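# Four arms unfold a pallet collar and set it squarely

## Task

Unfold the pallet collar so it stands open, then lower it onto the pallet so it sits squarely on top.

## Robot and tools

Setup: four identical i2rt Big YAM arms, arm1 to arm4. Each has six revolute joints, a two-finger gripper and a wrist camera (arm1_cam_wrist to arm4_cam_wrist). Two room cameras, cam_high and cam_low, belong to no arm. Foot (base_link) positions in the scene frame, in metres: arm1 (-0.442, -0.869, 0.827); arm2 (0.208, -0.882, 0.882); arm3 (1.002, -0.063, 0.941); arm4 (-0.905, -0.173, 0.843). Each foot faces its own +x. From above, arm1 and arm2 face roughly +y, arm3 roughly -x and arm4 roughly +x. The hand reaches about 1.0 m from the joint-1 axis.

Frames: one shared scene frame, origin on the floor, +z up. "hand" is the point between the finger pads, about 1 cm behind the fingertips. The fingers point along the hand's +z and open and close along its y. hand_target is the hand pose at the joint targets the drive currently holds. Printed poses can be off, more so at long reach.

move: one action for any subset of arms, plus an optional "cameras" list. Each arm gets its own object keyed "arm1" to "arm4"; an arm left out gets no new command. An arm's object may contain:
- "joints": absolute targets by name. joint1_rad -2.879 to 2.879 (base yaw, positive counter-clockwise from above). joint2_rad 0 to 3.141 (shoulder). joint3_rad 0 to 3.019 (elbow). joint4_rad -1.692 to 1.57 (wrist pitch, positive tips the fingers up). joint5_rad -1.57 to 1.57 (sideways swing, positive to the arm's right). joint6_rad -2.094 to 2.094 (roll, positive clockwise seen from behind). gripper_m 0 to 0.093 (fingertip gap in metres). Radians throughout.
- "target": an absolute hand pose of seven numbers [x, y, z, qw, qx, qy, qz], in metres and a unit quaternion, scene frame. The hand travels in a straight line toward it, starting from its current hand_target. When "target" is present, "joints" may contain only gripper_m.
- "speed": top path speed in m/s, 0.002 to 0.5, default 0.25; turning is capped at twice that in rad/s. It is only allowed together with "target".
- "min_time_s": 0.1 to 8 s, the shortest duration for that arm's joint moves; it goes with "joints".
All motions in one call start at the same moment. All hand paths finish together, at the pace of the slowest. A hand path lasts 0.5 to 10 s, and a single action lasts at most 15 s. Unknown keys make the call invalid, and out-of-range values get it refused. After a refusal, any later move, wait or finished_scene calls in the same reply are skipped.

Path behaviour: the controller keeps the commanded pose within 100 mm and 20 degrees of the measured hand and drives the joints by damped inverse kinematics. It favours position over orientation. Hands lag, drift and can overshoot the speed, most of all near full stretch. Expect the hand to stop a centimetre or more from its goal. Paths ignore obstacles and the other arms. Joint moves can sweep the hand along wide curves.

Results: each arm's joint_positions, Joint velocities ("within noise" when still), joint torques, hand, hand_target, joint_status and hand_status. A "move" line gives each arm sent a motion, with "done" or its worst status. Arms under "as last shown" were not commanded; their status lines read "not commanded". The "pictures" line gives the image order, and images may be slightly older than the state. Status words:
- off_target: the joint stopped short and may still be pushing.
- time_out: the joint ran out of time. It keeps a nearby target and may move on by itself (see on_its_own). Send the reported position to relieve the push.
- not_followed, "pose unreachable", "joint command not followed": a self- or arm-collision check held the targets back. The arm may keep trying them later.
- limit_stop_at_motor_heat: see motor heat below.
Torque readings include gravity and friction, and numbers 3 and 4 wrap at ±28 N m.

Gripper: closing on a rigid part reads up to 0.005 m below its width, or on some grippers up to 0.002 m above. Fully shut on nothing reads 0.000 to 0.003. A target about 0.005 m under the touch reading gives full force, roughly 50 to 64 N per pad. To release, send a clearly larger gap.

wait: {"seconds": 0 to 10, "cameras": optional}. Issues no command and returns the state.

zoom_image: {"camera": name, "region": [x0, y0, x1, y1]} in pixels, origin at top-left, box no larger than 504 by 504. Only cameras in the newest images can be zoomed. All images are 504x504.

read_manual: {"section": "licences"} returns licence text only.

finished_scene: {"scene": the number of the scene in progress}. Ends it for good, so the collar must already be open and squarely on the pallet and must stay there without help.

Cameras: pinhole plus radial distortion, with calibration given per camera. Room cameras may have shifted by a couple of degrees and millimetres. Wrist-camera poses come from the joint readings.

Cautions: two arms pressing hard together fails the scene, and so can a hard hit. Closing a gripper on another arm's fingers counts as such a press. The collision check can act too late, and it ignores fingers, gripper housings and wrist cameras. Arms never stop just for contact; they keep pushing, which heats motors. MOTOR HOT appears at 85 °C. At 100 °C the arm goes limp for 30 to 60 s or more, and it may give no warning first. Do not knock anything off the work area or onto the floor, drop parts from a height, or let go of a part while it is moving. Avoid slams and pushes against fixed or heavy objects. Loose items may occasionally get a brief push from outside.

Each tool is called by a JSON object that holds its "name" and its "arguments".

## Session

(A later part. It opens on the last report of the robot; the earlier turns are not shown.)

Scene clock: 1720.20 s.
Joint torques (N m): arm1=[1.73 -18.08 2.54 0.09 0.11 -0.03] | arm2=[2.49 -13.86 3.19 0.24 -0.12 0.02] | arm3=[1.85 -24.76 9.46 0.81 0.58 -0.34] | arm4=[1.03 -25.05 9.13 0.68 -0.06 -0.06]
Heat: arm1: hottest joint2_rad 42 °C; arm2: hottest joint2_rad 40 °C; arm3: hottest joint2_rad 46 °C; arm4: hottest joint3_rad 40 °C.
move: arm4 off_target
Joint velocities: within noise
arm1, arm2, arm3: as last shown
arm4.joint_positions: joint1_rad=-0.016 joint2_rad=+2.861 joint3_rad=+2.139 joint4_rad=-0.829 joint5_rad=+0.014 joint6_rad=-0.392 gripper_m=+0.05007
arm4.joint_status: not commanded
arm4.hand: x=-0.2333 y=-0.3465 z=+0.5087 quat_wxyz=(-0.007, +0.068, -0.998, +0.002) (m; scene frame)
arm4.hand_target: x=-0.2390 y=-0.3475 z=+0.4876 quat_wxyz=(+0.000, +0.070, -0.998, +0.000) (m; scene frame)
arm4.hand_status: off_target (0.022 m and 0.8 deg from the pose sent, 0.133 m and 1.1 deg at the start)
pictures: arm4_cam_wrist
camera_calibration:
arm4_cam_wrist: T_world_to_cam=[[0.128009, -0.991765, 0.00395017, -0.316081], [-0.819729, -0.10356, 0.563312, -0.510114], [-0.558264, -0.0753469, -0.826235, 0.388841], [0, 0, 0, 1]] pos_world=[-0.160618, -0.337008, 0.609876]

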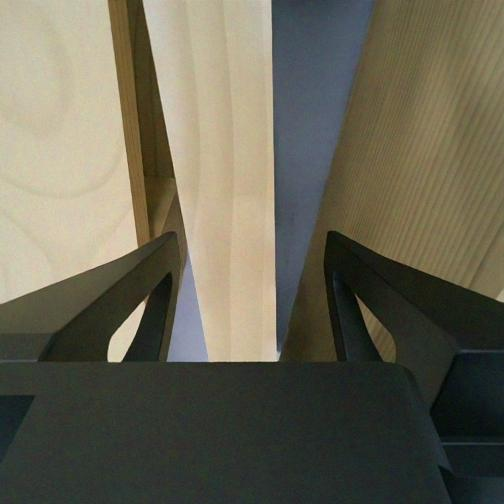

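{"name": "move", "arguments": {"arm4": {"joints": {"gripper_m": 0.014}}}}

{"name": "move", "arguments": {"arm1": {"target": [-0.4604, -0.4085, 0.566, 0, 0, 1, 0], "speed": 0.05}, "arm2": {"target": [0.0431, -0.4275, 0.5745, 0, 1, 0, 0], "speed": 0.05}, "arm3": {"target": [0.3140, -0.4250, 0.590, 0.0100, 0.982, 0.083, -0.169], "speed": 0.05}, "arm4": {"target": [-0.238, -0.348, 0.581, 0, -0.0698, 0.9976, 0], "speed": 0.05}, "cameras": ["all"]}}

Scene clock: 1748.17 s.
Joint torques (N m): arm1=[1.79 -18.08 2.54 0.13 0.12 -0.01] | arm2=[2.49 -13.8 3.21 0.24 -0.13 0.01] | arm3=[2.14 -25.05 9.43 0.84 0.57 -0.34] | arm4=[0.62 -24.88 9.14 0.75 0 0.19]
Heat: arm1: hottest joint2_rad 40 °C; arm2: hottest joint2_rad 40 °C; arm3: hottest joint2_rad 46 °C; arm4: hottest joint3_rad 39 °C.
move: arm4 off_target
Joint velocities: within noise
arm1, arm2, arm3: as last shown
arm4.joint_positions: joint1_rad=-0.014 joint2_rad=+2.861 joint3_rad=+2.139 joint4_rad=-0.831 joint5_rad=+0.013 joint6_rad=-0.416 gripper_m=+0.01945
arm4.joint_status: gripper_m off_target (ended at +0.01948, target +0.01400)
arm4.hand: x=-0.2336 y=-0.3454 z=+0.5087 quat_wxyz=(-0.006, +0.080, -0.997, +0.001) (m; scene frame)
arm4.hand_target: x=-0.2390 y=-0.3478 z=+0.4876 quat_wxyz=(+0.000, +0.070, -0.998, +0.000) (m; scene frame)
arm4.hand_status: not commanded
pictures: none

Scene clock: 1750.63 s.
Joint torques (N m): arm1=[2.2 -26.05 1.63 -0.94 -0.08 0.06] | arm2=[2.26 -22.77 0.1 -1.74 0.21 0.03] | arm3=[1.08 -32.32 3.9 -0.68 1.18 0.25] | arm4=[1.08 -34.73 4.85 -2 -0.76 0.61]
Heat: arm1: hottest joint2_rad 41 °C; arm2: hottest joint2_rad 40 °C; arm3: hottest joint2_rad 46 °C; arm4: hottest joint3_rad 39 °C.
move: arm1 off_target; arm2 off_target; arm3 off_target; arm4 off_target
Joint velocities: within noise
arm1.joint_positions: joint1_rad=+0.102 joint2_rad=+2.450 joint3_rad=+1.127 joint4_rad=-0.299 joint5_rad=+0.013 joint6_rad=+1.591 gripper_m=+0.01972
arm1.joint_status: not commanded
arm1.hand: x=-0.4540 y=-0.4269 z=+0.5355 quat_wxyz=(-0.003, +0.005, -1.000, +0.018) (m; scene frame)
arm1.hand_target: x=-0.4602 y=-0.4090 z=+0.5644 quat_wxyz=(+0.000, +0.000, -1.000, +0.000) (m; scene frame)
arm1.hand_status: off_target (0.036 m and 2.2 deg from the pose sent, 0.072 m and 0.3 deg at the start)
arm2.joint_positions: joint1_rad=+0.226 joint2_rad=+2.588 joint3_rad=+1.265 joint4_rad=-0.261 joint5_rad=-0.017 joint6_rad=-1.225 gripper_m=+0.01902
arm2.joint_status: not commanded
arm2.hand: x=+0.0498 y=-0.4415 z=+0.5320 quat_wxyz=(+0.011, +1.000, +0.000, +0.000) (m; scene frame)
arm2.hand_target: x=+0.0433 y=-0.4281 z=+0.5708 quat_wxyz=(+0.000, +1.000, +0.000, +0.000) (m; scene frame)
arm2.hand_status: off_target (0.045 m and 1.2 deg from the pose sent, 0.072 m and 0.8 deg at the start)
arm3.joint_positions: joint1_rad=+0.281 joint2_rad=+3.060 joint3_rad=+2.322 joint4_rad=-0.512 joint5_rad=+0.104 joint6_rad=+0.293 gripper_m=+0.01941
arm3.joint_status: not commanded
arm3.hand: x=+0.3252 y=-0.4135 z=+0.5375 quat_wxyz=(-0.017, -0.982, -0.092, +0.162) (m; scene frame)
arm3.hand_target: x=+0.3117 y=-0.4263 z=+0.5859 quat_wxyz=(-0.010, -0.982, -0.083, +0.169) (m; scene frame)
arm3.hand_status: off_target (0.055 m and 1.5 deg from the pose sent, 0.074 m and 0.0 deg at the start)
arm4.joint_positions: joint1_rad=-0.014 joint2_rad=+2.776 joint3_rad=+2.051 joint4_rad=-0.809 joint5_rad=+0.036 joint6_rad=-0.456 gripper_m=+0.01945
arm4.joint_status: not commanded
arm4.hand: x=-0.2353 y=-0.3493 z=+0.5401 quat_wxyz=(-0.011, +0.100, -0.995, +0.015) (m; scene frame)
arm4.hand_target: x=-0.2367 y=-0.3482 z=+0.5784 quat_wxyz=(-0.001, +0.071, -0.998, +0.001) (m; scene frame)
arm4.hand_status: off_target (0.041 m and 4.0 deg from the pose sent, 0.072 m and 1.4 deg at the start)
pictures: arm1_cam_wrist, arm2_cam_wrist, arm3_cam_wrist, arm4_cam_wrist, cam_high, cam_low
camera_calibration:
arm1_cam_wrist: T_world_to_cam=[[-0.012051, -0.99804, 0.0614038, -0.463776], [-0.81009, 0.0457437, 0.584518, -0.65776], [-0.586182, -0.0426986, -0.809054, 0.277332], [0, 0, 0, 1]] pos_world=[-0.375867, -0.420937, 0.637327]
arm2_cam_wrist: T_world_to_cam=[[0.00630223, 0.999918, -0.0111878, 0.44784], [0.81488, 0.00134933, 0.579628, -0.343435], [0.579596, -0.0127697, -0.814804, 0.524182], [0, 0, 0, 1]] pos_world=[-0.0267784, -0.440646, 0.631181]
arm3_cam_wrist: T_world_to_cam=[[-0.18845, 0.982073, -0.00444479, 0.471181], [0.938091, 0.181346, 0.295124, -0.383967], [0.290639, 0.0514465, -0.955449, 0.565264], [0, 0, 0, 1]] pos_world=[0.284702, -0.422184, 0.655493]
arm4_cam_wrist: T_world_to_cam=[[0.191056, -0.981073, 0.0315136, -0.315002], [-0.817206, -0.141195, 0.558784, -0.539772], [-0.543758, -0.132512, -0.828715, 0.398261], [0, 0, 0, 1]] pos_world=[-0.164364, -0.332479, 0.641587]

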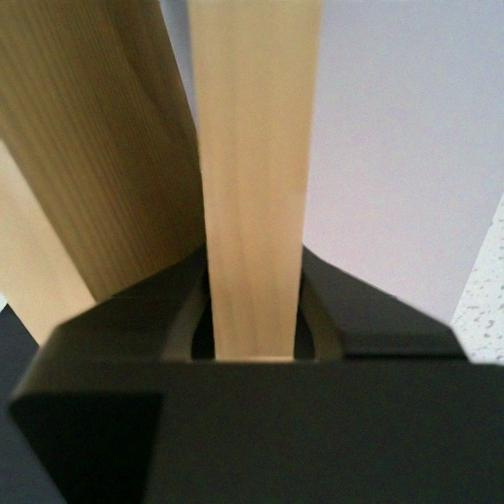

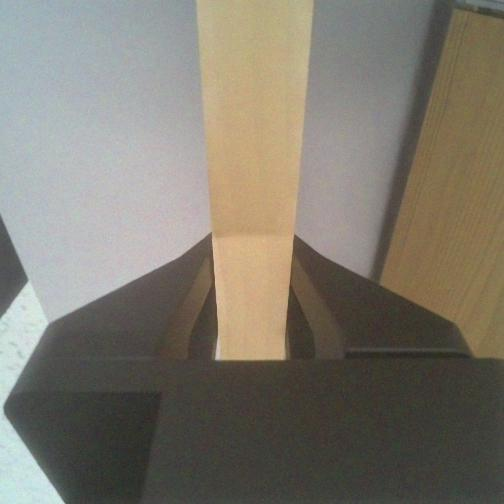

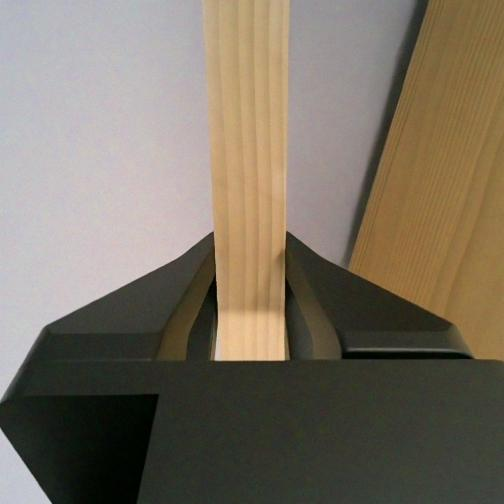

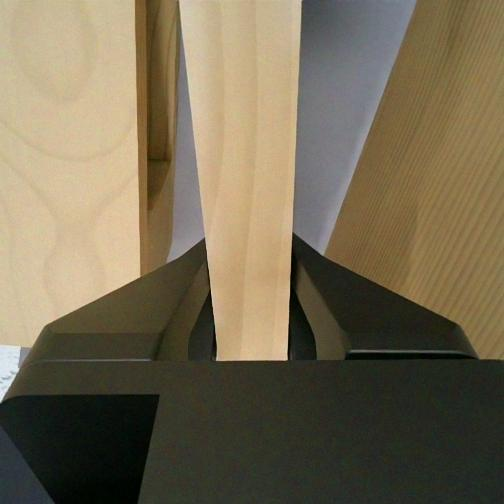

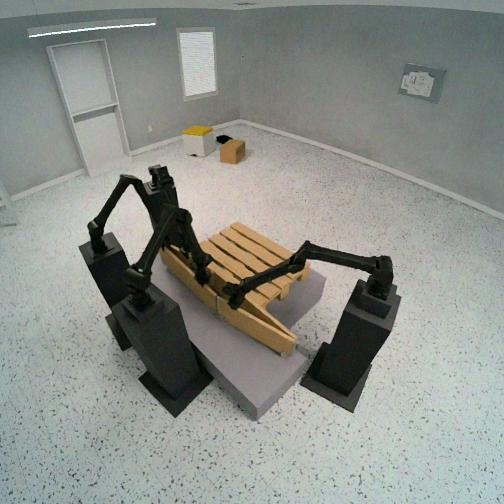

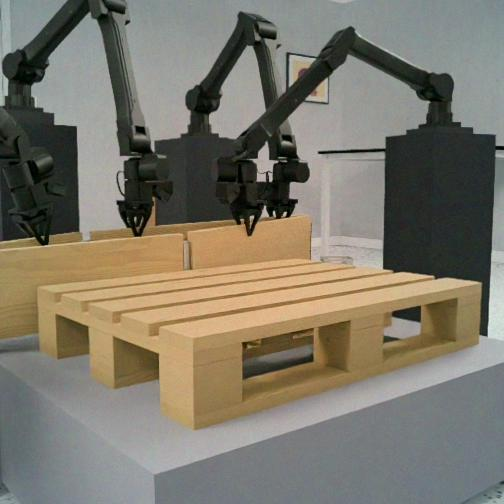

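{"name": "move", "arguments": {"arm1": {"target": [-0.4604, -0.4000, 0.697, 0, 0, 1, 0], "speed": 0.06}, "arm2": {"target": [0.0431, -0.4180, 0.713, 0, 1, 0, 0], "speed": 0.06}, "arm3": {"target": [0.3117, -0.4263, 0.738, 0.0100, 0.982, 0.083, -0.169], "speed": 0.06}, "arm4": {"target": [-0.2367, -0.348, 0.719, 0, -0.0698, 0.9976, 0], "speed": 0.06}, "cameras": ["all"]}}

Scene clock: 1768.00 s.
Joint torques (N m): arm1=[2.49 -23.94 4.34 -0.55 -0.02 0.03] | arm2=[1.85 -24.82 2.45 -2.4 0.12 -0.05] | arm3=[1.61 -36.07 4.67 -1.73 1.56 0.21] | arm4=[0.09 -35.6 6.67 -1.94 -0.89 0.57]
Heat: arm1: hottest joint2_rad 43 °C; arm2: hottest joint2_rad 46 °C; arm3: hottest joint2_rad 51 °C; arm4: hottest joint3_rad 38 °C.
move: arm1 off_target; arm2 off_target; arm3 off_target; arm4 off_target
Joint velocities: within noise
arm1.joint_positions: joint1_rad=+0.099 joint2_rad=+2.127 joint3_rad=+1.062 joint4_rad=-0.579 joint5_rad=+0.010 joint6_rad=+1.595 gripper_m=+0.01972
arm1.joint_status: not commanded
arm1.hand: x=-0.4526 y=-0.4203 z=+0.6684 quat_wxyz=(-0.002, +0.001, -1.000, +0.030) (m; scene frame)
arm1.hand_target: x=-0.4603 y=-0.4006 z=+0.6963 quat_wxyz=(+0.000, +0.000, -1.000, +0.000) (m; scene frame)
arm1.hand_status: off_target (0.036 m and 3.4 deg from the pose sent, 0.164 m and 2.2 deg at the start)
arm2.joint_positions: joint1_rad=+0.223 joint2_rad=+2.305 joint3_rad=+1.158 joint4_rad=-0.473 joint5_rad=-0.014 joint6_rad=-1.223 gripper_m=+0.01901
arm2.joint_status: not commanded
arm2.hand: x=+0.0501 y=-0.4397 z=+0.6488 quat_wxyz=(+0.027, +1.000, -0.003, +0.007) (m; scene frame)
arm2.hand_target: x=+0.0435 y=-0.4192 z=+0.7064 quat_wxyz=(+0.000, +1.000, +0.000, +0.000) (m; scene frame)
arm2.hand_status: off_target (0.068 m and 3.2 deg from the pose sent, 0.183 m and 1.2 deg at the start)
arm3.joint_positions: joint1_rad=+0.282 joint2_rad=+2.795 joint3_rad=+2.084 joint4_rad=-0.567 joint5_rad=+0.095 joint6_rad=+0.296 gripper_m=+0.01941
arm3.joint_status: not commanded
arm3.hand: x=+0.3278 y=-0.4133 z=+0.6446 quat_wxyz=(-0.016, -0.985, -0.092, +0.148) (m; scene frame)
arm3.hand_target: x=+0.3085 y=-0.4280 z=+0.7295 quat_wxyz=(-0.011, -0.982, -0.083, +0.170) (m; scene frame)
arm3.hand_status: off_target (0.096 m and 2.8 deg from the pose sent, 0.201 m and 1.5 deg at the start; pose on its path clipped on 26 of 98 steps)
arm4.joint_positions: joint1_rad=-0.001 joint2_rad=+2.546 joint3_rad=+1.954 joint4_rad=-0.973 joint5_rad=+0.039 joint6_rad=-0.449 gripper_m=+0.01945
arm4.joint_status: not commanded
arm4.hand: x=-0.2355 y=-0.3422 z=+0.6646 quat_wxyz=(+0.004, +0.103, -0.995, +0.011) (m; scene frame)
arm4.hand_target: x=-0.2357 y=-0.3482 z=+0.7157 quat_wxyz=(-0.001, +0.070, -0.998, +0.001) (m; scene frame)
arm4.hand_status: off_target (0.055 m and 4.1 deg from the pose sent, 0.179 m and 4.0 deg at the start)
pictures: arm1_cam_wrist, arm2_cam_wrist, arm3_cam_wrist, arm4_cam_wrist, cam_high, cam_low
camera_calibration:
arm1_cam_wrist: T_world_to_cam=[[-0.0184151, -0.996306, 0.0838768, -0.482561], [-0.808854, 0.064158, 0.584499, -0.726303], [-0.587721, -0.0570805, -0.807048, 0.37791], [0, 0, 0, 1]] pos_world=[-0.374254, -0.412609, 0.76999]
arm2_cam_wrist: T_world_to_cam=[[0.0111184, 0.998989, -0.0435701, 0.467655], [0.806411, 0.016806, 0.591117, -0.411512], [0.591251, -0.0417077, -0.805408, 0.599792], [0, 0, 0, 1]] pos_world=[-0.02798, -0.43525, 0.746705]
arm3_cam_wrist: T_world_to_cam=[[-0.188655, 0.982029, -0.00524507, 0.472464], [0.929284, 0.180244, 0.322403, -0.433227], [0.317555, 0.0559488, -0.946588, 0.654051], [0, 0, 0, 1]] pos_world=[0.284026, -0.42248, 0.761268]
arm4_cam_wrist: T_world_to_cam=[[0.198213, -0.979924, 0.021461, -0.303312], [-0.799139, -0.14889, 0.582417, -0.622554], [-0.567529, -0.132593, -0.812607, 0.485879], [0, 0, 0, 1]] pos_world=[-0.161636, -0.325491, 0.763924]

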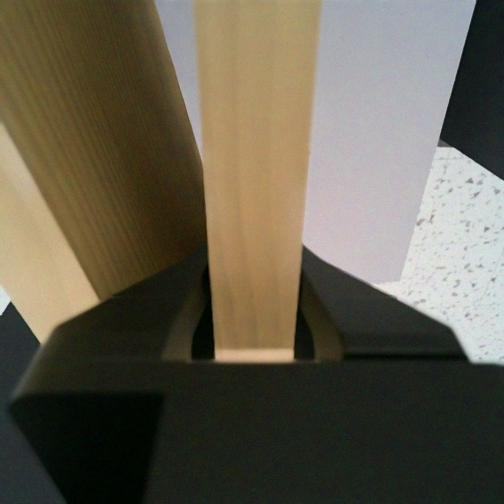

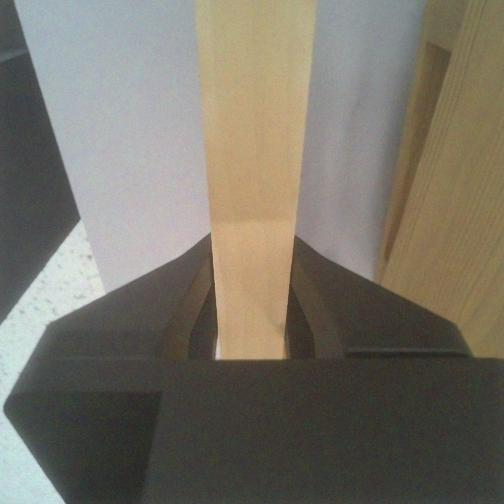

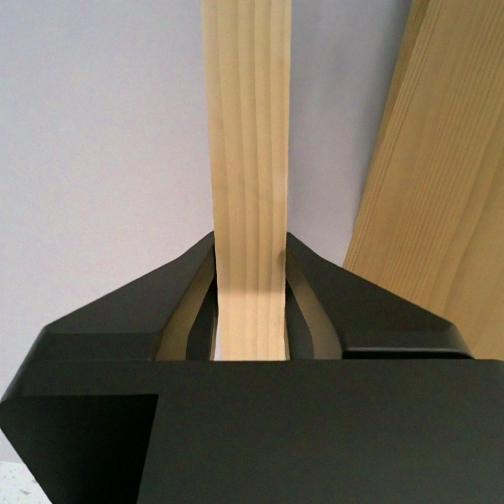

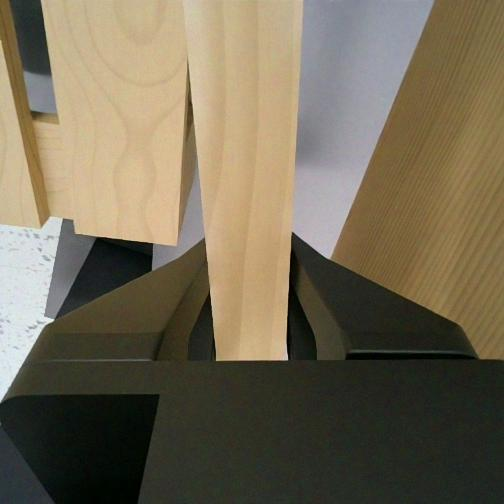

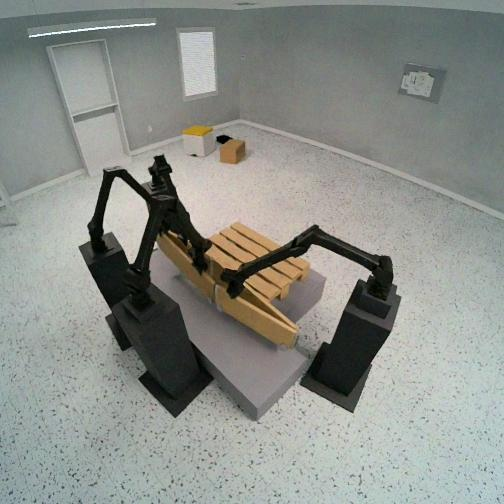

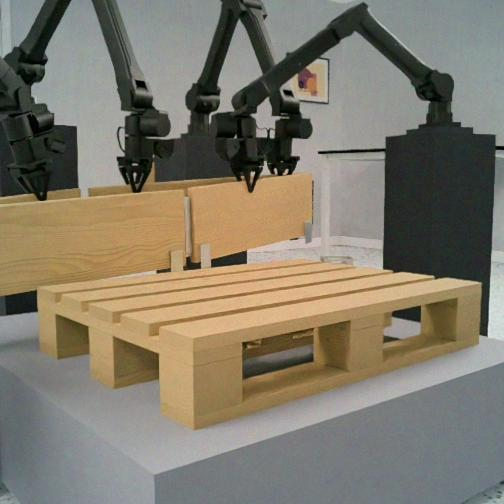

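{"name": "zoom_image", "arguments": {"camera": "cam_low", "region": [0, 150, 340, 360]}}

Scaled by 1.482 from the camera's 504x504 image, which has a finer 720x720 frame.

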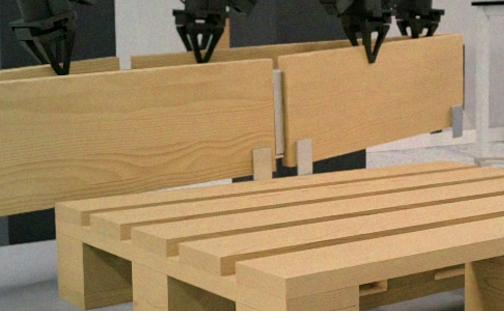

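{"name": "move", "arguments": {"arm1": {"target": [-0.4604, -0.3950, 0.698, 0, 0, 1, 0], "speed": 0.05}, "arm2": {"target": [0.0431, -0.4080, 0.738, 0, 1, 0, 0], "speed": 0.05}, "arm3": {"target": [0.3040, -0.4300, 0.785, 0.0100, 0.982, 0.083, -0.169], "speed": 0.05}, "arm4": {"target": [-0.2367, -0.352, 0.735, 0, -0.0698, 0.9976, 0], "speed": 0.05}, "cameras": ["cam_high", "cam_low"]}}

Scene clock: 1784.10 s.
Joint torques (N m): arm1=[2.55 -22.65 5.48 -0.34 -0.2 0.02] | arm2=[1.32 -25.93 4.07 -3.08 0.02 -0.11] | arm3=[1.79 -36.72 5.24 -1.66 1.8 0.22] | arm4=[-0.32 -36.13 6.99 -2.4 -0.83 0.54]
Heat: arm1: hottest joint2_rad 43 °C; arm2: hottest joint2_rad 45 °C; arm3: hottest joint2_rad 50 °C; arm4: hottest joint3_rad 37 °C.
move: arm1 off_target; arm2 off_target; arm3 off_target; arm4 off_target
Joint velocities: within noise
arm1.joint_positions: joint1_rad=+0.099 joint2_rad=+2.116 joint3_rad=+1.062 joint4_rad=-0.595 joint5_rad=+0.014 joint6_rad=+1.597 gripper_m=+0.01972
arm1.joint_status: not commanded
arm1.hand: x=-0.4518 y=-0.4209 z=+0.6737 quat_wxyz=(-0.004, +0.001, -0.999, +0.032) (m; scene frame)
arm1.hand_target: x=-0.4604 y=-0.3958 z=+0.6981 quat_wxyz=(+0.001, +0.000, -1.000, +0.000) (m; scene frame)
arm1.hand_status: off_target (0.037 m and 3.7 deg from the pose sent, 0.040 m and 3.4 deg at the start)
arm2.joint_positions: joint1_rad=+0.223 joint2_rad=+2.279 joint3_rad=+1.158 joint4_rad=-0.514 joint5_rad=-0.011 joint6_rad=-1.223 gripper_m=+0.01901
arm2.joint_status: not commanded
arm2.hand: x=+0.0511 y=-0.4405 z=+0.6608 quat_wxyz=(+0.034, +0.999, -0.003, +0.011) (m; scene frame)
arm2.hand_target: x=+0.0438 y=-0.4102 z=+0.7299 quat_wxyz=(-0.001, +1.000, +0.000, +0.000) (m; scene frame)
arm2.hand_status: off_target (0.084 m and 4.1 deg from the pose sent, 0.095 m and 3.2 deg at the start)
arm3.joint_positions: joint1_rad=+0.282 joint2_rad=+2.766 joint3_rad=+2.070 joint4_rad=-0.593 joint5_rad=+0.090 joint6_rad=+0.296 gripper_m=+0.01941
arm3.joint_status: not commanded
arm3.hand: x=+0.3288 y=-0.4136 z=+0.6596 quat_wxyz=(-0.016, -0.985, -0.093, +0.142) (m; scene frame)
arm3.hand_target: x=+0.3069 y=-0.4278 z=+0.7485 quat_wxyz=(-0.011, -0.982, -0.083, +0.170) (m; scene frame)
arm3.hand_status: off_target (0.129 m and 3.4 deg from the pose sent, 0.143 m and 2.8 deg at the start; pose on its path clipped on 45 of 52 steps)
arm4.joint_positions: joint1_rad=+0.000 joint2_rad=+2.534 joint3_rad=+1.954 joint4_rad=-0.986 joint5_rad=+0.037 joint6_rad=-0.452 gripper_m=+0.01946
arm4.joint_status: not commanded
arm4.hand: x=-0.2349 y=-0.3416 z=+0.6725 quat_wxyz=(+0.004, +0.106, -0.994, +0.010) (m; scene frame)
arm4.hand_target: x=-0.2356 y=-0.3520 z=+0.7308 quat_wxyz=(-0.001, +0.071, -0.998, +0.001) (m; scene frame)
arm4.hand_status: off_target (0.063 m and 4.3 deg from the pose sent, 0.071 m and 4.1 deg at the start)
pictures: cam_high, cam_low

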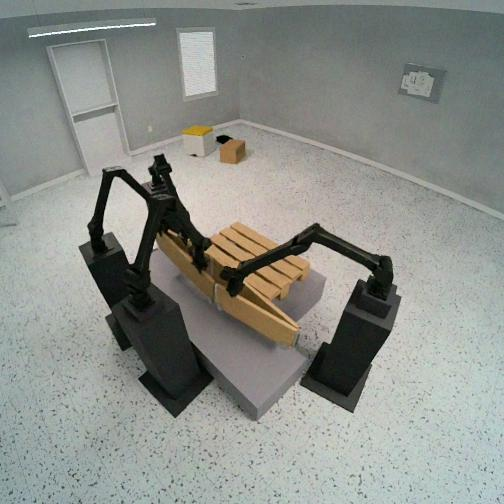

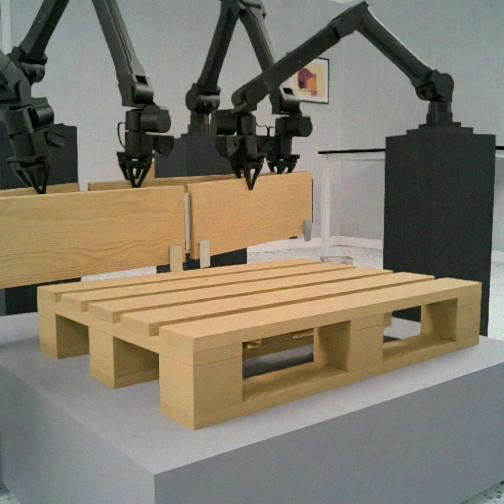

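{"name": "move", "arguments": {"arm1": {"target": [-0.4604, -0.3950, 0.700, 0, 0, 1, 0], "speed": 0.05}, "arm2": {"target": [0.0431, -0.4040, 0.752, 0, 1, 0, 0], "speed": 0.05}, "arm3": {"joints": {"joint2_rad": 2.556, "joint3_rad": 1.985, "joint4_rad": -0.66}, "min_time_s": 1.2}, "arm4": {"target": [-0.2367, -0.352, 0.745, 0, -0.0698, 0.9976, 0], "speed": 0.05}, "cameras": ["cam_high", "cam_low"]}}

Scene clock: 1804.87 s.
Joint torques (N m): arm1=[2.61 -21.6 5.55 -0.29 -0.82 0.02] | arm2=[1.32 -25.05 4.98 -2.77 -0.44 -0.1] | arm3=[1.32 -37.07 4.7 -1.4 1.67 0.25] | arm4=[-0.62 -36.07 7.2 -2.56 -0.59 0.57]
Heat: arm1: hottest joint2_rad 43 °C; arm2: hottest joint2_rad 52 °C; arm3: hottest joint2_rad 57 °C; arm4: hottest joint2_rad 40 °C.
move: arm1 off_target; arm2 off_target; arm3 time_out; arm4 off_target
Joint velocities: within noise
arm1.joint_positions: joint1_rad=+0.096 joint2_rad=+2.100 joint3_rad=+1.062 joint4_rad=-0.603 joint5_rad=+0.031 joint6_rad=+1.597 gripper_m=+0.01972
arm1.joint_status: not commanded
arm1.hand: x=-0.4476 y=-0.4186 z=+0.6804 quat_wxyz=(-0.012, -0.001, -1.000, +0.028) (m; scene frame)
arm1.hand_target: x=-0.4603 y=-0.3957 z=+0.7002 quat_wxyz=(+0.000, +0.000, -1.000, +0.000) (m; scene frame)
arm1.hand_status: off_target (0.033 m and 3.5 deg from the pose sent, 0.038 m and 3.7 deg at the start)
arm2.joint_positions: joint1_rad=+0.216 joint2_rad=+2.240 joint3_rad=+1.158 joint4_rad=-0.560 joint5_rad=+0.001 joint6_rad=-1.230 gripper_m=+0.01901
arm2.joint_status: not commanded
arm2.hand: x=+0.0555 y=-0.4368 z=+0.6793 quat_wxyz=(+0.035, +0.999, -0.003, +0.018) (m; scene frame)
arm2.hand_target: x=+0.0440 y=-0.4062 z=+0.7456 quat_wxyz=(-0.001, +1.000, +0.000, +0.000) (m; scene frame)
arm2.hand_status: off_target (0.081 m and 4.5 deg from the pose sent, 0.098 m and 4.1 deg at the start)
arm3.joint_positions: joint1_rad=+0.282 joint2_rad=+2.698 joint3_rad=+2.000 joint4_rad=-0.593 joint5_rad=+0.092 joint6_rad=+0.296 gripper_m=+0.01949
arm3.joint_status: joint2_rad time_out (moved -0.068 of -0.210); joint4_rad time_out (moved +0.000 of -0.067); the others done
arm3.on_its_own: joint2_rad reads +2.698 and still pushes toward +2.556 since a time_out; joint4_rad reads -0.593 and still pushes toward -0.660 since a time_out; joint5_rad reads +0.092 and still pushes toward +0.127 since a time_out
arm3.hand: x=+0.3346 y=-0.4097 z=+0.6842 quat_wxyz=(-0.015, -0.986, -0.093, +0.141) (m; scene frame)
arm3.hand_target: x=+0.3133 y=-0.4238 z=+0.7796 quat_wxyz=(-0.013, -0.981, -0.082, +0.175) (m; scene frame)
arm3.hand_status: not commanded
arm4.joint_positions: joint1_rad=+0.004 joint2_rad=+2.517 joint3_rad=+1.954 joint4_rad=-0.995 joint5_rad=+0.030 joint6_rad=-0.454 gripper_m=+0.01950
arm4.joint_status: not commanded
arm4.hand: x=-0.2312 y=-0.3385 z=+0.6843 quat_wxyz=(-0.001, +0.108, -0.994, +0.008) (m; scene frame)
arm4.hand_target: x=-0.2353 y=-0.3520 z=+0.7410 quat_wxyz=(-0.001, +0.070, -0.998, +0.001) (m; scene frame)
arm4.hand_status: off_target (0.062 m and 4.5 deg from the pose sent, 0.073 m and 4.3 deg at the start)
pictures: cam_high, cam_low

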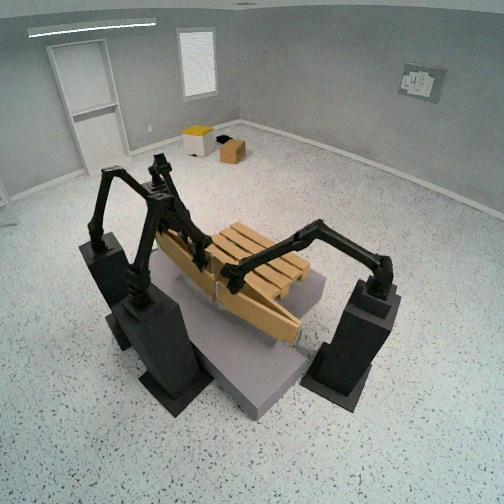

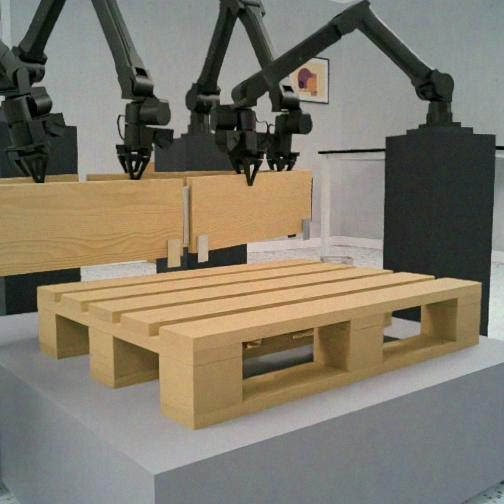

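{"name": "move", "arguments": {"arm1": {"target": [-0.4388, -0.3789, 0.704, 0, 0, 1, 0], "speed": 0.06}, "arm2": {"target": [0.0656, -0.3872, 0.750, 0, 1, 0, 0], "speed": 0.06}, "arm3": {"target": [0.330, -0.381, 0.778, 0.0254, 0.9736, 0.1810, -0.1368], "speed": 0.06}, "arm4": {"target": [-0.2317, -0.2814, 0.740, 0, -0.1828, 0.9831, 0], "speed": 0.06}, "cameras": ["all"]}}

Scene clock: 1909.90 s.
Joint torques (N m): arm1=[3.02 -20.54 7.49 -0.18 -0.84 0.09] | arm2=[1.14 -24.06 6.27 -2.44 -0.34 -0.09] | arm3=[0.32 -36.19 4.11 -1.25 1.27 0.16] | arm4=[-0.79 -36.01 6.45 -1.78 -1 0.47]
Heat: arm1: hottest joint2_rad 41 °C; arm2: hottest joint2_rad 53 °C; arm3: hottest joint2_rad 55 °C; arm4: hottest joint2_rad 40 °C.
move: arm1 off_target; arm2 off_target; arm3 off_target; arm4 off_target
Joint velocities: within noise
arm1.joint_positions: joint1_rad=+0.048 joint2_rad=+2.098 joint3_rad=+1.085 joint4_rad=-0.643 joint5_rad=+0.032 joint6_rad=+1.543 gripper_m=+0.01972
arm1.joint_status: not commanded
arm1.hand: x=-0.4255 y=-0.4152 z=+0.6860 quat_wxyz=(-0.011, +0.002, -0.999, +0.036) (m; scene frame)
arm1.hand_target: x=-0.4389 y=-0.3806 z=+0.7052 quat_wxyz=(+0.001, +0.001, -1.000, +0.000) (m; scene frame)
arm1.hand_status: off_target (0.043 m and 4.4 deg from the pose sent, 0.047 m and 3.5 deg at the start)
arm2.joint_positions: joint1_rad=+0.166 joint2_rad=+2.240 joint3_rad=+1.170 joint4_rad=-0.590 joint5_rad=-0.001 joint6_rad=-1.284 gripper_m=+0.01901
arm2.joint_status: not commanded
arm2.hand: x=+0.0774 y=-0.4303 z=+0.6820 quat_wxyz=(+0.045, +0.999, -0.001, +0.017) (m; scene frame)
arm2.hand_target: x=+0.0665 y=-0.3902 z=+0.7460 quat_wxyz=(-0.001, +1.000, +0.000, +0.000) (m; scene frame)
arm2.hand_status: off_target (0.081 m and 5.5 deg from the pose sent, 0.087 m and 4.5 deg at the start)
arm3.joint_positions: joint1_rad=+0.231 joint2_rad=+2.653 joint3_rad=+1.904 joint4_rad=-0.591 joint5_rad=+0.001 joint6_rad=+0.059 gripper_m=+0.01962
arm3.joint_status: not commanded
arm3.hand: x=+0.3511 y=-0.3763 z=+0.6824 quat_wxyz=(-0.032, -0.975, -0.190, +0.107) (m; scene frame)
arm3.hand_target: x=+0.3282 y=-0.3821 z=+0.7696 quat_wxyz=(-0.026, -0.974, -0.181, +0.137) (m; scene frame)
arm3.hand_status: off_target (0.098 m and 3.7 deg from the pose sent, 0.098 m and 10.3 deg at the start)
arm4.joint_positions: joint1_rad=+0.105 joint2_rad=+2.504 joint3_rad=+1.910 joint4_rad=-0.986 joint5_rad=+0.042 joint6_rad=-0.569 gripper_m=+0.01972
arm4.joint_status: not commanded
arm4.hand: x=-0.2318 y=-0.2700 z=+0.6803 quat_wxyz=(+0.011, +0.215, -0.976, +0.010) (m; scene frame)
arm4.hand_target: x=-0.2308 y=-0.2812 z=+0.7362 quat_wxyz=(+0.000, +0.183, -0.983, +0.000) (m; scene frame)
arm4.hand_status: off_target (0.061 m and 4.2 deg from the pose sent, 0.080 m and 8.7 deg at the start)
pictures: arm1_cam_wrist, arm2_cam_wrist, arm3_cam_wrist, arm4_cam_wrist, cam_high, cam_low
camera_calibration:
arm1_cam_wrist: T_world_to_cam=[[-0.0185712, -0.995097, 0.0971409, -0.487098], [-0.819107, 0.0708565, 0.569248, -0.706205], [-0.573341, -0.0689971, -0.816407, 0.415831], [0, 0, 0, 1]] pos_world=[-0.34909, -0.40598, 0.78881]
arm2_cam_wrist: T_world_to_cam=[[0.0088389, 0.996841, -0.0789341, 0.48276], [0.793848, 0.0410047, 0.606733, -0.452603], [0.608052, -0.0680245, -0.790977, 0.588277], [0, 0, 0, 1]] pos_world=[-0.00267242, -0.422659, 0.778028]
arm3_cam_wrist: T_world_to_cam=[[-0.380785, 0.924398, -0.0221465, 0.498106], [0.84685, 0.358257, 0.393061, -0.426116], [0.371279, 0.130917, -0.919246, 0.671104], [0, 0, 0, 1]] pos_world=[0.30136, -0.395648, 0.79543]
arm4_cam_wrist: T_world_to_cam=[[0.413802, -0.910232, 0.0156665, -0.160826], [-0.735768, -0.324256, 0.594562, -0.658973], [-0.536109, -0.257558, -0.803897, 0.47795], [0, 0, 0, 1]] pos_world=[-0.162068, -0.236965, 0.778542]

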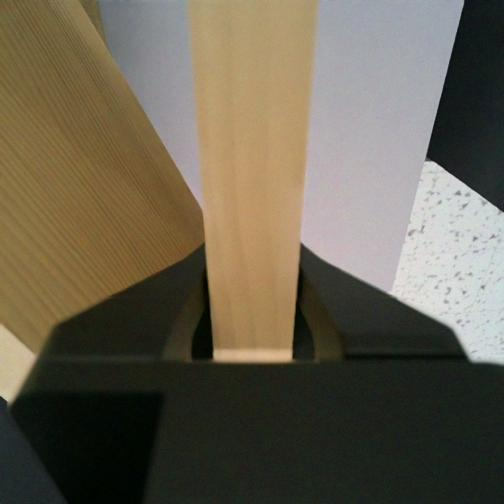

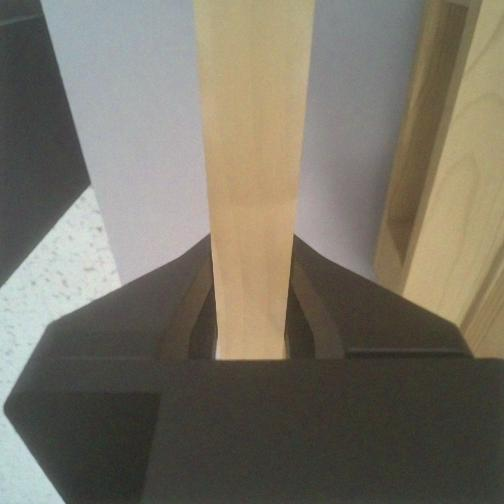

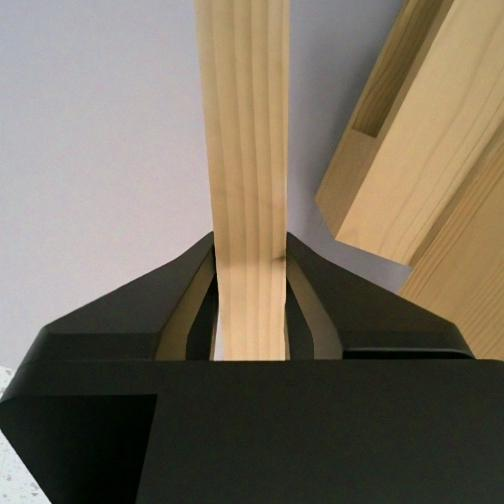

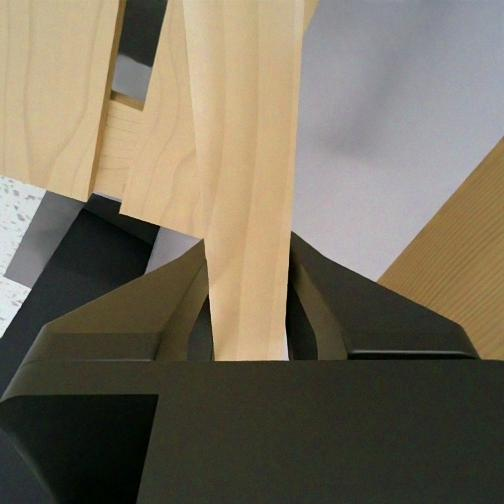

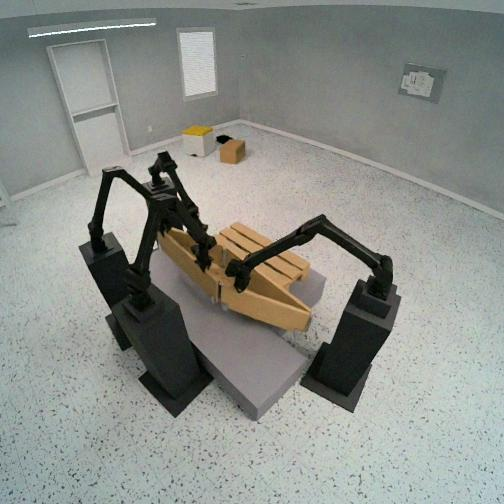

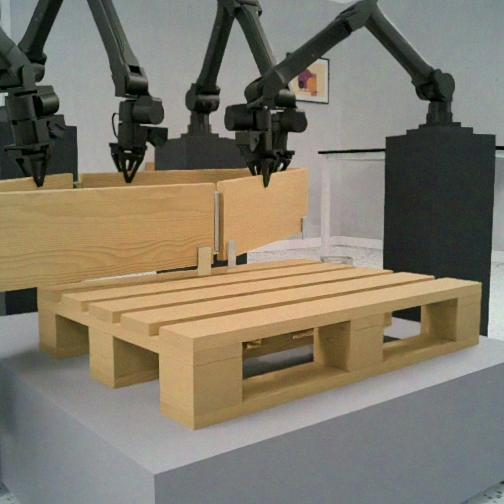

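{"name": "move", "arguments": {"arm1": {"target": [-0.4091, -0.3456, 0.706, 0, 0, 1, 0], "speed": 0.07}, "arm2": {"target": [0.0962, -0.3522, 0.752, 0, 1, 0, 0], "speed": 0.07}, "arm3": {"target": [0.345, -0.3252, 0.768, 0.0407, 0.9469, 0.2897, -0.1331], "speed": 0.07}, "arm4": {"target": [-0.2398, -0.1905, 0.735, 0, -0.3051, 0.9523, 0], "speed": 0.07}, "cameras": ["cam_high", "cam_low"]}}

Scene clock: 1946.27 s.
Joint torques (N m): arm1=[3.19 -19.96 8.81 0.51 -1 0.08] | arm2=[1.44 -22.48 8.7 -1.74 -0.31 -0.11] | arm3=[-0.62 -33.96 3.54 -0.65 1.22 0.2] | arm4=[-0.73 -35.02 6.48 -1.66 -1.37 0.34]
Heat: arm1: hottest joint2_rad 44 °C; arm2: hottest joint2_rad 54 °C; arm3: hottest joint2_rad 66 °C; arm4: hottest joint2_rad 39 °C.
move: arm1 off_target; arm2 off_target; arm3 off_target; arm4 off_target
Joint velocities: within noise
arm1.joint_positions: joint1_rad=-0.011 joint2_rad=+2.128 joint3_rad=+1.183 joint4_rad=-0.728 joint5_rad=+0.036 joint6_rad=+1.490 gripper_m=+0.01972
arm1.joint_status: not commanded
arm1.hand: x=-0.3960 y=-0.3904 z=+0.6938 quat_wxyz=(-0.010, +0.000, -0.999, +0.045) (m; scene frame)
arm1.hand_target: x=-0.4094 y=-0.3479 z=+0.7086 quat_wxyz=(+0.001, +0.001, -1.000, +0.000) (m; scene frame)
arm1.hand_status: off_target (0.048 m and 5.3 deg from the pose sent, 0.074 m and 4.3 deg at the start)
arm2.joint_positions: joint1_rad=+0.095 joint2_rad=+2.242 joint3_rad=+1.231 joint4_rad=-0.669 joint5_rad=-0.003 joint6_rad=-1.353 gripper_m=+0.01901
arm2.joint_status: not commanded
arm2.hand: x=+0.1063 y=-0.4073 z=+0.6937 quat_wxyz=(+0.055, +0.998, -0.002, +0.016) (m; scene frame)
arm2.hand_target: x=+0.0972 y=-0.3560 z=+0.7518 quat_wxyz=(-0.001, +1.000, +0.000, +0.000) (m; scene frame)
arm2.hand_status: off_target (0.081 m and 6.5 deg from the pose sent, 0.106 m and 5.5 deg at the start)
arm3.joint_positions: joint1_rad=+0.159 joint2_rad=+2.573 joint3_rad=+1.740 joint4_rad=-0.514 joint5_rad=-0.085 joint6_rad=-0.245 gripper_m=+0.01962
arm3.joint_status: not commanded
arm3.hand: x=+0.3687 y=-0.3297 z=+0.6885 quat_wxyz=(-0.053, -0.945, -0.307, +0.104) (m; scene frame)
arm3.hand_target: x=+0.3443 y=-0.3260 z=+0.7617 quat_wxyz=(-0.041, -0.947, -0.290, +0.133) (m; scene frame)
arm3.hand_status: off_target (0.083 m and 4.1 deg from the pose sent, 0.100 m and 12.3 deg at the start)
arm4.joint_positions: joint1_rad=+0.240 joint2_rad=+2.469 joint3_rad=+1.823 joint4_rad=-0.942 joint5_rad=+0.054 joint6_rad=-0.677 gripper_m=+0.01997
arm4.joint_status: not commanded
arm4.hand: x=-0.2446 y=-0.1803 z=+0.6770 quat_wxyz=(+0.015, +0.332, -0.943, +0.014) (m; scene frame)
arm4.hand_target: x=-0.2394 y=-0.1903 z=+0.7315 quat_wxyz=(+0.000, +0.306, -0.952, +0.001) (m; scene frame)
arm4.hand_status: off_target (0.059 m and 4.1 deg from the pose sent, 0.097 m and 10.8 deg at the start)
pictures: cam_high, cam_low

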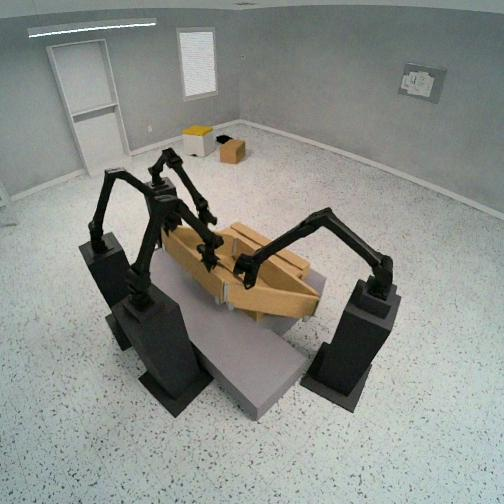

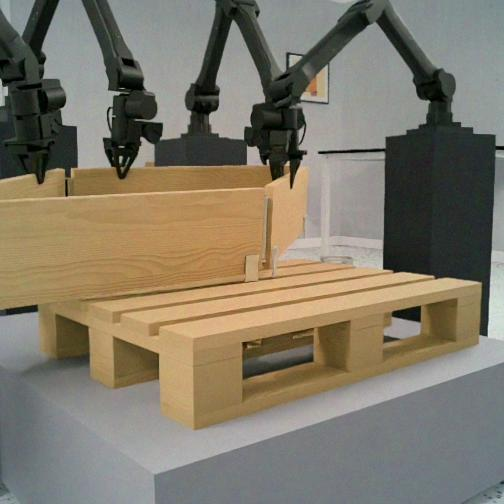

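{"name": "move", "arguments": {"arm1": {"target": [-0.3649, -0.3073, 0.708, 0, 0, 0.99875, 0.05], "speed": 0.08}, "arm2": {"target": [0.142, -0.3108, 0.752, -0.05, 0.99875, 0, 0], "speed": 0.08}, "arm3": {"target": [0.358, -0.2479, 0.774, 0.0626, 0.8845, 0.4453, -0.1243], "speed": 0.08}, "arm4": {"target": [-0.2787, -0.0744, 0.758, 0, -0.4631, 0.8863, 0], "speed": 0.08}, "cameras": ["cam_high", "cam_low"]}}

Scene clock: 1973.93 s.
Joint torques (N m): arm1=[0.09 -19.31 11.77 2.86 -0.8 0.36] | arm2=[-2.02 -21.36 7.91 0.23 0.28 0.13] | arm3=[-2.55 -33.44 2.59 -1.26 0.44 -2.08] | arm4=[8.82 -36.07 3.49 -3.17 -2.34 -0.95]
Heat: arm1: hottest joint2_rad 42 °C; arm2: hottest joint2_rad 59 °C; arm3: hottest joint2_rad 66 °C; arm4: hottest joint2_rad 46 °C.
move: arm1 off_target; arm2 off_target; arm3 off_target; arm4 off_target
Joint velocities: within noise
arm1.joint_positions: joint1_rad=-0.053 joint2_rad=+2.128 joint3_rad=+1.185 joint4_rad=-0.735 joint5_rad=+0.017 joint6_rad=+1.378 gripper_m=+0.01972
arm1.joint_status: not commanded
arm1.hand: x=-0.3793 y=-0.3935 z=+0.6939 quat_wxyz=(+0.004, +0.034, -0.998, +0.047) (m; scene frame)
arm1.hand_target: x=-0.3649 y=-0.3150 z=+0.7186 quat_wxyz=(+0.001, +0.002, -0.999, -0.050) (m; scene frame)
arm1.hand_status: off_target (0.089 m and 11.8 deg from the pose sent, 0.090 m and 10.9 deg at the start)
arm2.joint_positions: joint1_rad=+0.047 joint2_rad=+2.242 joint3_rad=+1.280 joint4_rad=-0.641 joint5_rad=-0.006 joint6_rad=-1.467 gripper_m=+0.02024
arm2.joint_status: not commanded
arm2.hand: x=+0.1228 y=-0.3685 z=+0.7029 quat_wxyz=(+0.018, +0.999, +0.031, +0.005) (m; scene frame)
arm2.hand_target: x=+0.1433 y=-0.3148 z=+0.7533 quat_wxyz=(-0.050, +0.999, +0.000, +0.001) (m; scene frame)
arm2.hand_status: off_target (0.078 m and 8.6 deg from the pose sent, 0.118 m and 12.1 deg at the start)
arm3.joint_positions: joint1_rad=+0.060 joint2_rad=+2.514 joint3_rad=+1.639 joint4_rad=-0.500 joint5_rad=-0.177 joint6_rad=-0.471 gripper_m=+0.01962
arm3.joint_status: not commanded
arm3.hand: x=+0.3777 y=-0.2729 z=+0.6991 quat_wxyz=(-0.082, -0.920, -0.369, +0.101) (m; scene frame)
arm3.hand_target: x=+0.3572 y=-0.2495 z=+0.7667 quat_wxyz=(-0.060, -0.888, -0.439, +0.125) (m; scene frame)
arm3.hand_status: off_target (0.081 m and 10.3 deg from the pose sent, 0.119 m and 17.5 deg at the start)
arm4.joint_positions: joint1_rad=+0.258 joint2_rad=+2.437 joint3_rad=+1.742 joint4_rad=-0.828 joint5_rad=+0.084 joint6_rad=-0.751 gripper_m=+0.01992
arm4.joint_status: not commanded
arm4.hand: x=-0.2459 y=-0.1734 z=+0.6740 quat_wxyz=(-0.009, +0.374, -0.927, +0.040) (m; scene frame)
arm4.hand_target: x=-0.2676 y=-0.1053 z=+0.7276 quat_wxyz=(-0.001, +0.461, -0.887, +0.002) (m; scene frame)
arm4.hand_status: off_target (0.134 m and 12.2 deg from the pose sent, 0.138 m and 16.6 deg at the start; pose on its path clipped on 38 of 83 steps)
pictures: cam_high, cam_low

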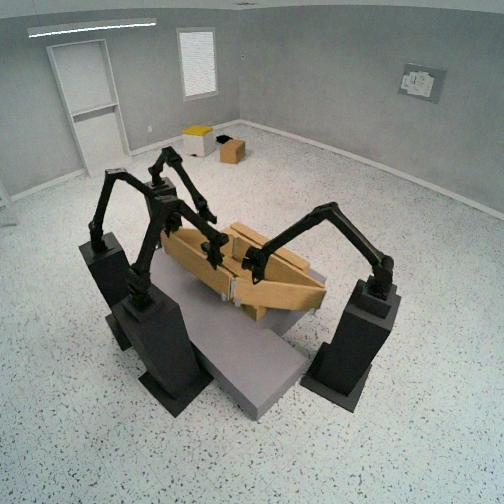

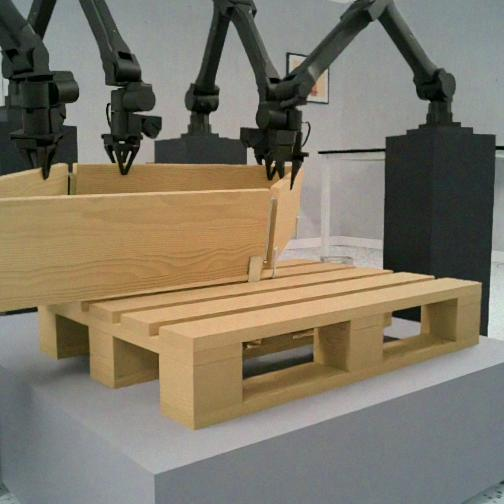

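{"name": "move", "arguments": {"arm1": {"target": [-0.372, -0.365, 0.725, 0, 0, 0.9922, 0.1247], "speed": 0.08}, "arm2": {"target": [0.130, -0.345, 0.770, -0.0998, 0.995, 0, 0], "speed": 0.08}, "arm3": {"target": [0.365, -0.265, 0.795, 0.0516, 0.9197, 0.3673, -0.1293], "speed": 0.08}, "arm4": {"target": [-0.2465, -0.178, 0.768, 0, -0.3709, 0.9287, 0], "speed": 0.08}, "cameras": ["cam_high", "cam_low", "arm4_cam_wrist"]}}

Scene clock: 1999.90 s.
Joint torques (N m): arm1=[3.6 -24 4.55 3.3 -1.42 0.81] | arm2=[1.96 -24.29 4.52 0.39 -0.24 0.53] | arm3=[-1.08 -34.08 2.67 -0.91 0.26 0.74] | arm4=[-0.09 -36.01 8.38 -2.92 -0.48 1]
Heat: arm1: hottest joint3_rad 46 °C; arm2: hottest joint2_rad 59 °C; arm3: hottest joint2_rad 63 °C; arm4: hottest joint2_rad 44 °C.
move: arm1 off_target; arm2 off_target; arm3 off_target; arm4 off_target
Joint velocities: within noise
arm1.joint_positions: joint1_rad=-0.105 joint2_rad=+2.045 joint3_rad=+0.996 joint4_rad=-0.463 joint5_rad=+0.000 joint6_rad=+1.319 gripper_m=+0.02130
arm1.joint_status: not commanded
arm1.hand: x=-0.3612 y=-0.4142 z=+0.6906 quat_wxyz=(-0.003, +0.037, -0.999, -0.036) (m; scene frame)
arm1.hand_target: x=-0.3724 y=-0.3677 z=+0.7275 quat_wxyz=(+0.006, +0.004, -0.993, -0.121) (m; scene frame)
arm1.hand_status: off_target (0.061 m and 11.1 deg from the pose sent, 0.043 m and 20.1 deg at the start)
arm2.joint_positions: joint1_rad=+0.027 joint2_rad=+2.180 joint3_rad=+1.133 joint4_rad=-0.468 joint5_rad=+0.020 joint6_rad=-1.482 gripper_m=+0.02011
arm2.joint_status: not commanded
arm2.hand: x=+0.1406 y=-0.3881 z=+0.7031 quat_wxyz=(-0.027, +0.999, +0.029, +0.012) (m; scene frame)
arm2.hand_target: x=+0.1306 y=-0.3476 z=+0.7669 quat_wxyz=(-0.098, +0.995, +0.001, -0.002) (m; scene frame)
arm2.hand_status: off_target (0.080 m and 9.1 deg from the pose sent, 0.071 m and 13.9 deg at the start)
arm3.joint_positions: joint1_rad=+0.079 joint2_rad=+2.476 joint3_rad=+1.597 joint4_rad=-0.490 joint5_rad=-0.133 joint6_rad=-0.542 gripper_m=+0.01952
arm3.joint_status: not commanded
arm3.hand: x=+0.3851 y=-0.2755 z=+0.7102 quat_wxyz=(-0.058, -0.905, -0.409, +0.104) (m; scene frame)
arm3.hand_target: x=+0.3642 y=-0.2660 z=+0.7865 quat_wxyz=(-0.053, -0.919, -0.368, +0.130) (m; scene frame)
arm3.hand_status: off_target (0.088 m and 5.9 deg from the pose sent, 0.097 m and 4.8 deg at the start)
arm4.joint_positions: joint1_rad=+0.253 joint2_rad=+2.420 joint3_rad=+1.760 joint4_rad=-0.934 joint5_rad=+0.026 joint6_rad=-0.865 gripper_m=+0.02008
arm4.joint_status: not commanded
arm4.hand: x=-0.2586 y=-0.1674 z=+0.6893 quat_wxyz=(+0.014, +0.425, -0.905, -0.001) (m; scene frame)
arm4.hand_target: x=-0.2467 y=-0.1778 z=+0.7625 quat_wxyz=(-0.003, +0.373, -0.928, +0.001) (m; scene frame)
arm4.hand_status: off_target (0.080 m and 6.9 deg from the pose sent, 0.094 m and 4.7 deg at the start)
pictures: arm4_cam_wrist, cam_high, cam_low
camera_calibration:
arm4_cam_wrist: T_world_to_cam=[[0.763884, -0.645216, -0.013345, 0.0984496], [-0.513215, -0.619883, 0.593596, -0.642075], [-0.39127, -0.44659, -0.804652, 0.503537], [0, 0, 0, 1]] pos_world=[-0.207707, -0.109615, 0.787619]

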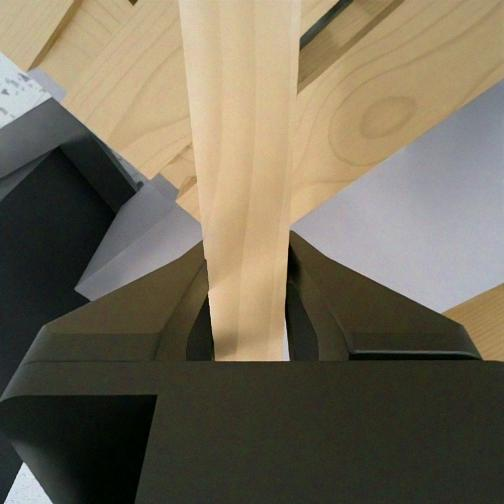

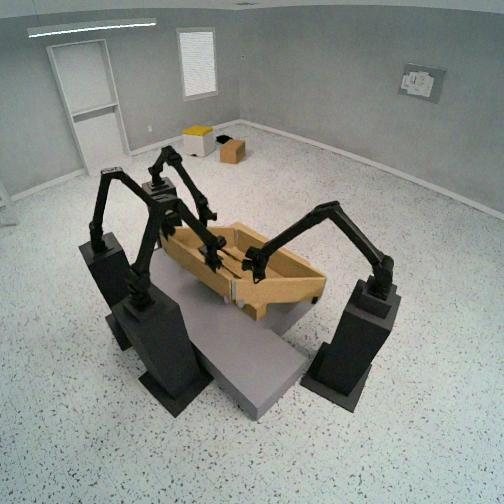

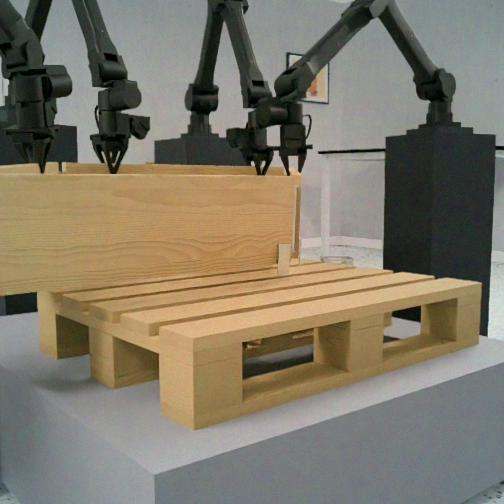

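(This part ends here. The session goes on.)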